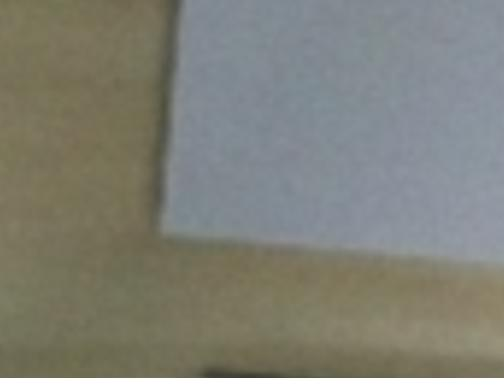

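Call:
move --pt "0 0 0 0 0 0 1 0 0.00373 -0.0021 0 -0.027553 0.123828 -0.95" --pt "0 0 0 0 0 0 1 0 0.00373 0.04286 0 -0.027553 0.123828 -0.95" --pt "0 0 0 0 0 0 1 0 -0.008792 0.022055 0 -0.0386 0.123828 -0.95" --pt "0 0 0 0 0 0 1 0 -0.008792 0.039051 0 -0.019805 0.123828 -0.95" --pt "0 0 0 0 0 0 1 0 -0.012389 0.042374 0 -0.015435 0.123828 -0.95" --pt "0 0 0 0 0 0 1 0 -0.011854 0.047253 0 -0.008884 0.123828 -0.95" --pt "0 0 0 0 0 0 1 0 -0.002662 0.047253 0 -0.008884 0.123828 -0.95" --pt "0 0 0 0 0 0 1 0 0.001692 0.050849 0 -0.004006 0.123828 -0.95" --pt "0 0 0 0 0 0 1 0 0.007307 0.05108 0 -0.003697 0.123828 -0.95" --pt "0 0 0 0 0 0 1 0 0.007307 0.033859 0 -0.022492 0.123828 -0.95" --pt "0 0 0 0 0 0 1 0 0.010906 0.030728 0 -0.026937 0.123828 -0.95" --pt "0 0 0 0 0 0 1 0 0.010371 0.025938 0 -0.033489 0.123828 -0.95" --pt "0 0 0 0 0 0 1 0 0.001178 0.025938 0 -0.033489 0.123828 -0.95" --pt "0 0 0 0 0 0 1 0 -0.003175 0.022286 0 -0.038296 0.123828 -0.95" --pt "0 0 0 0 0 0 1 0 -0.007052 0.020082 0 -0.04129 0.123828 -0.95" --speed '[0.7,0.3,0.15,0.9,0.117,0.054,1.5,0.141,0.182,0.9,0.117,0.054,1.5,0.141,0.1]' --blend '[0,0,0.002,0.002,0.002,0.002,0.002,0.002,0.002,0.002,0.002,0.002,0.002,0.002,0]'

Call:
move --pt "0 0 0 0 0 0 1 0 0 -0.05 0 0 0 -0.95" --pt "0 0 0 0 0 0 1 0 0 -0.05 0 0 -0.12 -0.95" --speed '[0.5,1.2]' --blend '[0.02,0]' --cameras '["cam_above"]'

Call:
zoom_image --camera "cam_above" --region '[300, 220, 400, 295]'

Scene clock: 493.77 s.
left_arm: end_effector_position=(+0.3943, +0.3350, +0.1104) grip_measured=+1.000 grip_effort_nm=0.00 end_effector_quat_wxyz=(+0.619, -0.015, +0.785, -0.003) | right_arm: end_effector_position=(+0.3749, +0.0048, +0.0906) grip_measured=-0.781 grip_effort_nm=-1.03 end_effector_quat_wxyz=(+0.591, -0.296, +0.720, +0.212)
Joint positions: left_arm=[1.014 -0.037 1.582 -0.053 0.332 -0.05 0.094] | right_arm=[1.035 -0.046 2.011 -0.003 0.763 0.748 0.01]
Joint torques (N m): left_arm=[1.66 0.04 -6.38 -0.01 5.24 -0.03] | right_arm=[1.61 -0.08 -9.31 0.04 3.56 -0.53]
Heat: left arm: 44 °C; right arm: 45 °C.
Joint targets: left_arm=[1.021 -0.037 1.573 -0.053 0.341 -0.050] | right_arm=[1.029 -0.054 1.983 0.000 0.751 0.742]
move: done

Scene clock: 495.03 s.
left_arm: end_effector_position=(+0.3943, +0.3350, +0.1104) grip_measured=+1.000 grip_effort_nm=0.00 end_effector_quat_wxyz=(+0.619, -0.015, +0.785, -0.003) | right_arm: end_effector_position=(+0.4530, -0.1156, +0.1405) grip_measured=-0.781 grip_effort_nm=-1.03 end_effector_quat_wxyz=(+0.650, -0.184, +0.726, +0.130)
Joint positions: left_arm=[1.014 -0.037 1.582 -0.053 0.332 -0.05 0.094] | right_arm=[1.019 -0.05 1.894 0.007 0.753 0.47 0.01]
Joint torques (N m): left_arm=[1.65 -0.01 -6.45 -0.04 5.38 -0.1] | right_arm=[1.77 -0.05 -8.47 -0.06 4.86 0.34]
Heat: left arm: 44 °C; right arm: 45 °C.
Joint targets: left_arm=[1.021 -0.037 1.573 -0.053 0.341 -0.050] | right_arm=[1.029 -0.054 1.872 0.000 0.751 0.475]
move: done

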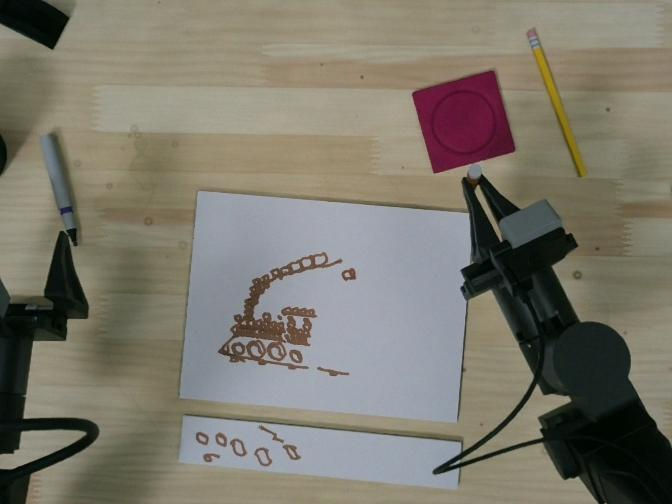

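Scaled by 5.040 from the camera's image (finer frame: 960x720).

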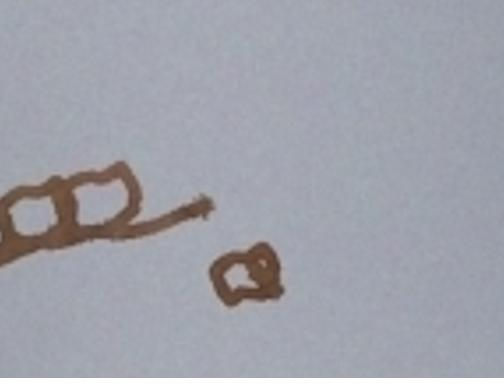

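Call:
execute_actions --actions '[]' --cameras '["cam_right_wrist", "cam_low", "cam_high"]'

Scene clock: 496.23 s.
left_arm: end_effector_position=(+0.3943, +0.3350, +0.1104) grip_measured=+1.000 grip_effort_nm=0.00 end_effector_quat_wxyz=(+0.619, -0.015, +0.785, -0.003) | right_arm: end_effector_position=(+0.4530, -0.1156, +0.1405) grip_measured=-0.781 grip_effort_nm=-1.03 end_effector_quat_wxyz=(+0.650, -0.184, +0.726, +0.130)
Joint names: [wrist pitch, wrist roll, shoulder, wrist yaw, elbow, waist]
Joint positions: left_arm=[1.014 -0.037 1.582 -0.053 0.332 -0.05 0.094] | right_arm=[1.019 -0.05 1.894 0.007 0.753 0.47 0.01]
Joint velocities: within noise
Joint torques (N m): left_arm=[1.66 0.03 -6.45 0.01 5.19 -0.05] | right_arm=[1.74 -0.05 -8.36 -0.07 4.89 0.42]
Heat: left arm: 44 °C; right arm: 45 °C.
Joint targets: left_arm=[1.021 -0.037 1.573 -0.053 0.341 -0.050] | right_arm=[1.029 -0.054 1.872 0.000 0.751 0.475]
Tool commands: left_gripper/opening=+1.0 right_gripper/opening=-0.95
Images, in order (width x height): cam_high 672x504, cam_low 672x504, cam_right_wrist 672x504.

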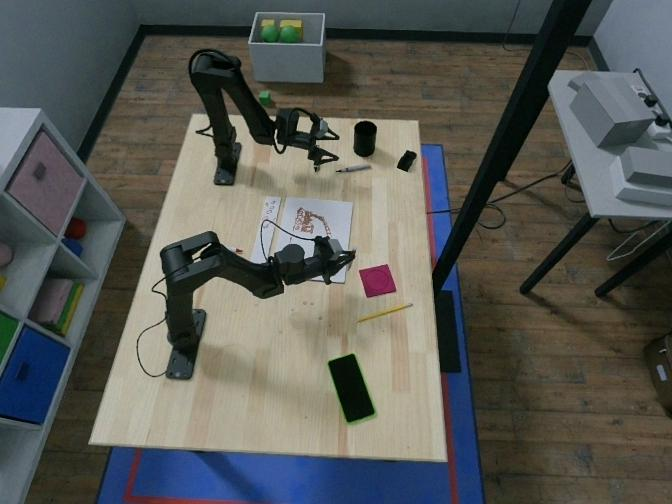

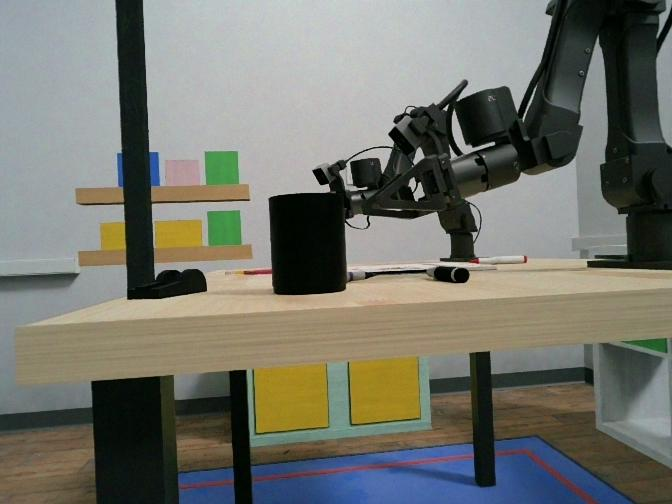

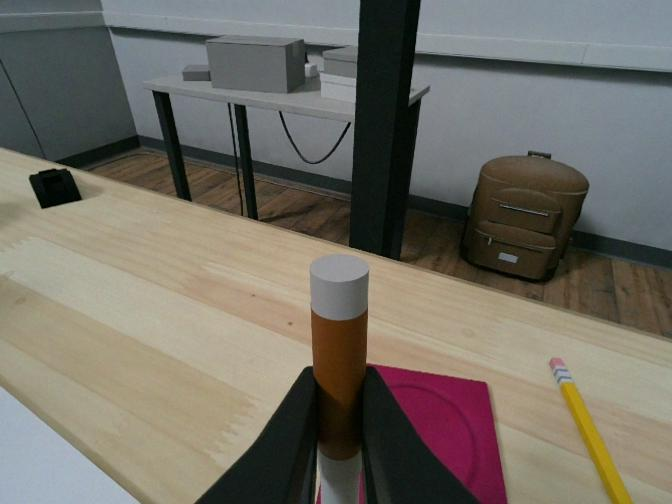

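Call:
move --pt "0 0 0 0 0 0 1 0 0.007032 0.0500 0 0.054519 0.114392 -0.95" --pt "0 0 0 0 0 0 1 0 0.007032 0.0523 0 0.047851 0.11821 -0.95" --pt "0 0 0 0 0 0 1 0 0.007032 0.097239 0 0.047851 0.11821 -0.95" --pt "0 0 0 0 0 0 1 0 -0.00396 0.079919 0 0.04208 0.115512 -0.95" --pt "0 0 0 0 0 0 1 0 -0.00396 0.097455 0 0.060875 0.115512 -0.95" --pt "0 0 0 0 0 0 1 0 -0.009624 0.102602 0 0.067941 0.115512 -0.95" --pt "0 0 0 0 0 0 1 0 -0.008782 0.110233 0 0.07853 0.115512 -0.95" --pt "0 0 0 0 0 0 1 0 0.000882 0.110233 0 0.07853 0.115512 -0.95" --pt "0 0 0 0 0 0 1 0 0.007735 0.11593 0 0.086407 0.115512 -0.95" --pt "0 0 0 0 0 0 1 0 0.01658 0.11629 0 0.086902 0.115512 -0.95" --pt "0 0 0 0 0 0 1 0 0.01658 0.098125 0 0.068152 0.115512 -0.95" --pt "0 0 0 0 0 0 1 0 0.022244 0.093129 0 0.06098 0.115512 -0.95" --pt "0 0 0 0 0 0 1 0 0.021403 0.085719 0 0.050337 0.115512 -0.95" --pt "0 0 0 0 0 0 1 0 0.011739 0.085719 0 0.050337 0.115512 -0.95" --pt "0 0 0 0 0 0 1 0 0.004885 0.080281 0 0.042548 0.115512 -0.95" --speed '[0.8,0.2,0.3,0.25,0.9,0.1835,0.085,1.5,0.222,0.286,0.9,0.1835,0.085,1.5,0.222]' --blend '[0.003,0,0,0.002,0.002,0.002,0.002,0.002,0.002,0.002,0.002,0.002,0.002,0.002,0]'

Scene clock: 513.57 s.
left_arm: end_effector_position=(+0.3943, +0.3350, +0.1104) grip_measured=+1.000 grip_effort_nm=0.00 end_effector_quat_wxyz=(+0.619, -0.015, +0.785, -0.003) | right_arm: end_effector_position=(+0.3950, +0.0165, +0.0913) grip_measured=-0.781 grip_effort_nm=-1.03 end_effector_quat_wxyz=(+0.595, -0.275, +0.721, +0.225)
Joint positions: left_arm=[1.014 -0.037 1.582 -0.053 0.332 -0.05 0.094] | right_arm=[1.032 -0.004 2.081 -0.003 0.857 0.739 0.01]
Joint torques (N m): left_arm=[1.68 0.06 -6.42 -0.03 5.22 -0.02] | right_arm=[1.63 -0.07 -10.03 0.04 3.67 -0.64]
Heat: left arm: 44 °C; right arm: 45 °C.
Joint targets: left_arm=[1.021 -0.037 1.573 -0.053 0.341 -0.050] | right_arm=[1.029 -0.013 2.050 0.000 0.846 0.732]
move: done

Call:
move --pt "0 0 0 0 0 0 1 0 0.001738 -0.00918 0 -0.012831 -0.016066 -0.95" --pt "0 0 0 0 0 0 1 0 -0.009212 -0.010375 0 -0.014464 -0.013593 -0.95" --pt "0 0 0 0 0 0 1 0 -0.009212 0.006981 0 0.004331 -0.013593 -0.95" --pt "0 0 0 0 0 0 1 0 -0.015258 0.012499 0 0.011827 -0.013593 -0.95" --pt "0 0 0 0 0 0 1 0 -0.01436 0.020649 0 0.023068 -0.013593 -0.95" --pt "0 0 0 0 0 0 1 0 -0.004696 0.020649 0 0.023068 -0.013593 -0.95" --pt "0 0 0 0 0 0 1 0 0.00262 0.026665 0 0.031395 -0.013593 -0.95" --pt "0 0 0 0 0 0 1 0 0.012063 0.027048 0 0.031921 -0.013593 -0.95" --pt "0 0 0 0 0 0 1 0 0.012063 0.009152 0 0.013126 -0.013593 -0.95" --pt "0 0 0 0 0 0 1 0 0.018109 0.003873 0 0.0055 -0.013593 -0.95" --pt "0 0 0 0 0 0 1 0 0.017211 -0.004097 0 -0.005705 -0.013593 -0.95" --pt "0 0 0 0 0 0 1 0 0.007547 -0.004097 0 -0.005705 -0.013593 -0.95" --pt "0 0 0 0 0 0 1 0 0.00023 -0.009989 0 -0.013946 -0.013593 -0.95" --speed '[0.05,0.306,0.9,0.196,0.091,1.5,0.237,0.306,0.9,0.196,0.091,1.5,0.237]' --blend '[0.002,0.002,0.002,0.002,0.002,0.002,0.002,0.002,0.002,0.002,0.002,0.002,0]' --cameras '["cam_above"]'

Call:
zoom_image --camera "cam_above" --region '[290, 210, 390, 285]'

Scene clock: 520.27 s.
left_arm: end_effector_position=(+0.3943, +0.3350, +0.1104) grip_measured=+1.000 grip_effort_nm=0.00 end_effector_quat_wxyz=(+0.619, -0.015, +0.785, -0.003) | right_arm: end_effector_position=(+0.4014, -0.0025, +0.0909) grip_measured=-0.781 grip_effort_nm=-1.03 end_effector_quat_wxyz=(+0.596, -0.263, +0.728, +0.214)
Joint positions: left_arm=[1.014 -0.037 1.582 -0.053 0.332 -0.05 0.094] | right_arm=[1.032 -0.002 2.058 -0.003 0.826 0.704 0.01]
Joint torques (N m): left_arm=[1.65 0.06 -6.52 -0.03 5.33 -0.08] | right_arm=[1.63 -0.08 -9.78 0.03 3.63 -0.23]
Heat: left arm: 44 °C; right arm: 45 °C.
Joint targets: left_arm=[1.021 -0.037 1.573 -0.053 0.341 -0.050] | right_arm=[1.029 -0.011 2.028 0.000 0.814 0.701]
move: done

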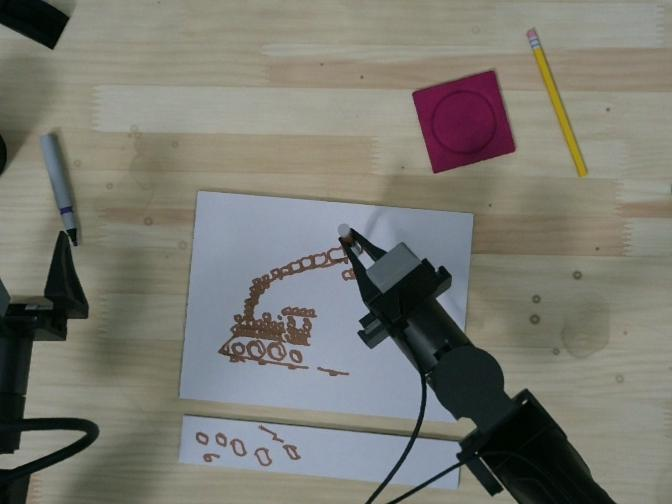

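Scaled by 5.040 from the camera's image (finer frame: 960x720).

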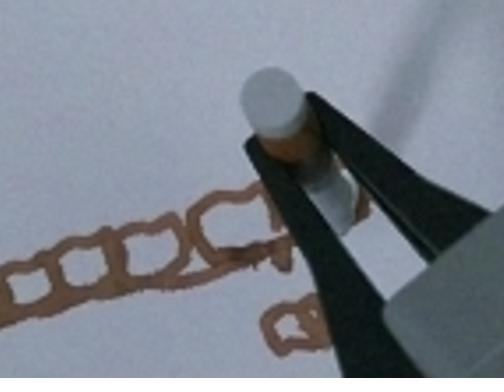

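Call:
move --pt "0 0 0 0 0 0 1 0 0.001508 -0.009942 0 -0.013795 -0.018763 -0.95" --pt "0 0 0 0 0 0 1 0 -0.009442 -0.011158 0 -0.015414 -0.01629 -0.95" --pt "0 0 0 0 0 0 1 0 -0.009442 0.005973 0 0.003381 -0.01629 -0.95" --pt "0 0 0 0 0 0 1 0 -0.015488 0.011496 0 0.010813 -0.01629 -0.95" --pt "0 0 0 0 0 0 1 0 -0.01459 0.019644 0 0.021915 -0.01629 -0.95" --pt "0 0 0 0 0 0 1 0 -0.004926 0.019644 0 0.021915 -0.01629 -0.95" --pt "0 0 0 0 0 0 1 0 0.00239 0.025717 0 0.030221 -0.01629 -0.95" --pt "0 0 0 0 0 0 1 0 0.011833 0.026103 0 0.03074 -0.01629 -0.95" --pt "0 0 0 0 0 0 1 0 0.011833 0.008589 0 0.011963 -0.01629 -0.95" --pt "0 0 0 0 0 0 1 0 0.017879 0.003183 0 0.004428 -0.01629 -0.95" --pt "0 0 0 0 0 0 1 0 0.016981 -0.00479 0 -0.006729 -0.01629 -0.95" --pt "0 0 0 0 0 0 1 0 0.007317 -0.00479 0 -0.006729 -0.01629 -0.95" --pt "0 0 0 0 0 0 1 0 0 -0.010772 0 -0.0149 -0.01629 -0.95" --pt "0 0 0 0 0 0 1 0 -0.003637 -0.018248 0 -0.025149 -0.023273 -0.95" --pt "0 0 0 0 0 0 1 0 -0.003637 -0.0682 0 -0.025149 -0.023273 -0.95" --speed '[0.056,0.306,0.9,0.196,0.091,1.5,0.237,0.306,0.9,0.196,0.091,1.5,0.237,0.07,0.5]' --blend '[0.002,0.002,0.002,0.002,0.002,0.002,0.002,0.002,0.002,0.002,0.002,0.002,0.002,0,0]'

Call:
move --target '[0,0,0,0,0,0,1, 0,0,0,0,0,-0.14,-0.95]' --speed 1.2 --cameras '["cam_above"]'

Call:
zoom_image --camera "cam_above" --region '[290, 215, 410, 305]'

Scene clock: 529.17 s.
left_arm: end_effector_position=(+0.3943, +0.3350, +0.1104) grip_measured=+1.000 grip_effort_nm=0.00 end_effector_quat_wxyz=(+0.619, -0.015, +0.785, -0.003) | right_arm: end_effector_position=(+0.4039, -0.0318, +0.1417) grip_measured=-0.781 grip_effort_nm=-1.03 end_effector_quat_wxyz=(+0.633, -0.249, +0.705, +0.199)
Joint positions: left_arm=[1.014 -0.037 1.582 -0.053 0.332 -0.05 0.094] | right_arm=[1.019 -0.036 1.898 -0.003 0.761 0.657 0.01]
Joint torques (N m): left_arm=[1.68 0.04 -6.46 -0.01 5.3 0.01] | right_arm=[1.75 -0.07 -8.39 0.03 4.93 -0.61]
Heat: left arm: 44 °C; right arm: 46 °C.
Joint targets: left_arm=[1.021 -0.037 1.573 -0.053 0.341 -0.050] | right_arm=[1.029 -0.042 1.876 0.000 0.759 0.650]
move: done

Scene clock: 530.20 s.
left_arm: end_effector_position=(+0.3943, +0.3350, +0.1104) grip_measured=+1.000 grip_effort_nm=0.00 end_effector_quat_wxyz=(+0.619, -0.015, +0.785, -0.003) | right_arm: end_effector_position=(+0.4807, -0.1793, +0.1417) grip_measured=-0.781 grip_effort_nm=-1.03 end_effector_quat_wxyz=(+0.658, -0.129, +0.737, +0.090)
Joint positions: left_arm=[1.014 -0.037 1.582 -0.053 0.332 -0.05 0.094] | right_arm=[1.019 -0.037 1.898 0.007 0.761 0.333 0.01]
Joint torques (N m): left_arm=[1.65 0.02 -6.58 -0.06 5.23 -0.05] | right_arm=[1.78 -0.05 -8.2 -0.08 4.89 0.38]
Heat: left arm: 44 °C; right arm: 46 °C.
Joint targets: left_arm=[1.021 -0.037 1.573 -0.053 0.341 -0.050] | right_arm=[1.029 -0.041 1.876 0.000 0.759 0.338]
move: done

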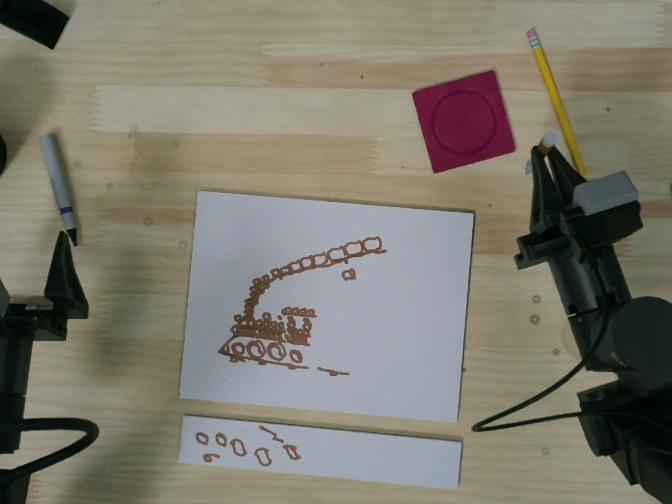

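Scaled by 4.200 from the camera's image (finer frame: 960x720).

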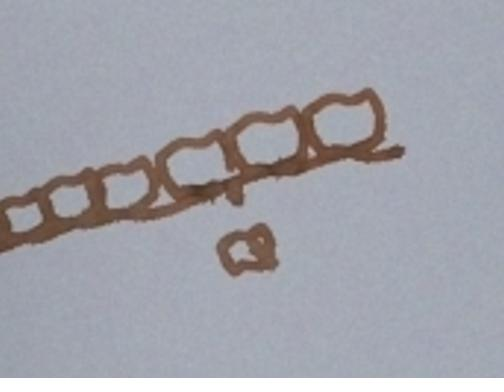

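Call:
move --pt "0 0 0 0 0 0 1 0 0.000354 0.01807 0 0.00745 0.151465 -0.95" --pt "0 0 0 0 0 0 1 0 0.000354 0.01807 0 0.00138 0.13982 -0.95" --pt "0 0 0 0 0 0 1 0 0.000354 0.063025 0 0.00138 0.13982 -0.95" --pt "0 0 0 0 0 0 1 0 0.005477 0.04447 0 -0.006848 0.126034 -0.95" --pt "0 0 0 0 0 0 1 0 -0.004381 0.043146 0 -0.008688 0.128507 -0.95" --pt "0 0 0 0 0 0 1 0 -0.004381 0.060007 0 0.010107 0.128507 -0.95" --pt "0 0 0 0 0 0 1 0 -0.010828 0.064897 0 0.016661 0.128507 -0.95" --pt "0 0 0 0 0 0 1 0 -0.010953 0.072813 0 0.027304 0.128507 -0.95" --pt "0 0 0 0 0 0 1 0 -0.001289 0.072813 0 0.027304 0.128507 -0.95" --pt "0 0 0 0 0 0 1 0 0.004992 0.079152 0 0.035825 0.128507 -0.95" --pt "0 0 0 0 0 0 1 0 0.014046 0.080193 0 0.037259 0.128507 -0.95" --pt "0 0 0 0 0 0 1 0 0.014046 0.062927 0 0.018464 0.128507 -0.95" --pt "0 0 0 0 0 0 1 0 0.020492 0.058194 0 0.011839 0.128507 -0.95" --pt "0 0 0 0 0 0 1 0 0.020617 0.050412 0 0.001214 0.128507 -0.95" --pt "0 0 0 0 0 0 1 0 0.010953 0.050412 0 0.001214 0.128507 -0.95" --speed '[0.9,0.15,0.3,0.072,0.306,0.9,0.196,0.091,1.5,0.2,0.29,0.9,0.196,0.091,1.5]' --blend '[0.003,0,0,0.002,0.002,0.002,0.002,0.002,0.002,0.002,0.002,0.002,0.002,0.002,0]'

Scene clock: 540.03 s.
left_arm: end_effector_position=(+0.3943, +0.3350, +0.1104) grip_measured=+1.000 grip_effort_nm=0.00 end_effector_quat_wxyz=(+0.619, -0.015, +0.785, -0.003) | right_arm: end_effector_position=(+0.4154, -0.0422, +0.0903) grip_measured=-0.781 grip_effort_nm=-1.03 end_effector_quat_wxyz=(+0.591, -0.213, +0.749, +0.208)
Joint positions: left_arm=[1.014 -0.037 1.582 -0.053 0.332 -0.05 0.094] | right_arm=[1.028 0.06 2.017 -0.004 0.773 0.627 0.01]
Joint torques (N m): left_arm=[1.65 0.05 -6.43 -0.03 5.31 -0.05] | right_arm=[1.67 -0.11 -9.33 0.04 3.58 -0.28]
Heat: left arm: 44 °C; right arm: 46 °C.
Joint targets: left_arm=[1.021 -0.037 1.573 -0.053 0.341 -0.050] | right_arm=[1.029 0.051 1.988 0.000 0.761 0.624]
move: done

Call:
move --pt "0 0 0 0 0 0 1 0 -0.00628 -0.006266 0 -0.008488 0 -0.95" --pt "0 0 0 0 0 0 1 0 -0.006044 -0.017735 0 -0.023914 -0.021291 -0.95" --pt "0 0 0 0 0 0 1 0 -0.015167 -0.018866 0 -0.025375 -0.018818 -0.95" --pt "0 0 0 0 0 0 1 0 -0.015167 -0.002117 0 -0.00658 -0.018818 -0.95" --pt "0 0 0 0 0 0 1 0 -0.021379 0.002613 0 -0.000352 -0.018818 -0.95" --pt "0 0 0 0 0 0 1 0 -0.02149 0.010251 0 0.009802 -0.018818 -0.95" --pt "0 0 0 0 0 0 1 0 -0.011826 0.010251 0 0.009802 -0.018818 -0.95" --pt "0 0 0 0 0 0 1 0 -0.005781 0.016319 0 0.017963 -0.018818 -0.95" --pt "0 0 0 0 0 0 1 0 0.002926 0.017327 0 0.019287 -0.018818 -0.95" --pt "0 0 0 0 0 0 1 0 0.002926 0.000375 0 0.000492 -0.018818 -0.95" --pt "0 0 0 0 0 0 1 0 0.009138 -0.004282 0 -0.005788 -0.018818 -0.95" --pt "0 0 0 0 0 0 1 0 0.009249 -0.011826 0 -0.016001 -0.018818 -0.95" --pt "0 0 0 0 0 0 1 0 -0.000415 -0.011826 0 -0.016001 -0.018818 -0.95" --pt "0 0 0 0 0 0 1 0 -0.00646 -0.017856 0 -0.024065 -0.018818 -0.95" --pt "0 0 0 0 0 0 1 0 -0.007057 -0.030322 0 -0.040651 -0.043099 -0.95" --speed '[0.2,0.06,0.29,0.9,0.2,0.087,1.5,0.2,0.28,0.9,0.196,0.087,1.5,0.2,0.06]' --blend '[0.002,0.002,0.002,0.002,0.002,0.002,0.002,0.002,0.002,0.002,0.002,0.002,0.002,0.002,0]'

Scene clock: 547.13 s.
left_arm: end_effector_position=(+0.3943, +0.3350, +0.1104) grip_measured=+1.000 grip_effort_nm=0.00 end_effector_quat_wxyz=(+0.619, -0.015, +0.785, -0.003) | right_arm: end_effector_position=(+0.4212, -0.0931, +0.0897) grip_measured=-0.781 grip_effort_nm=-1.03 end_effector_quat_wxyz=(+0.598, -0.203, +0.759, +0.160)
Joint positions: left_arm=[1.014 -0.037 1.582 -0.053 0.332 -0.05 0.094] | right_arm=[1.029 0 1.948 -0.004 0.682 0.535 0.01]
Joint torques (N m): left_arm=[1.65 0.05 -6.49 -0.03 5.33 -0.05] | right_arm=[1.66 -0.09 -8.65 0.04 3.47 -0.62]
Heat: left arm: 44 °C; right arm: 46 °C.
Joint targets: left_arm=[1.021 -0.037 1.573 -0.053 0.341 -0.050] | right_arm=[1.029 -0.008 1.921 0.000 0.671 0.528]
move: done


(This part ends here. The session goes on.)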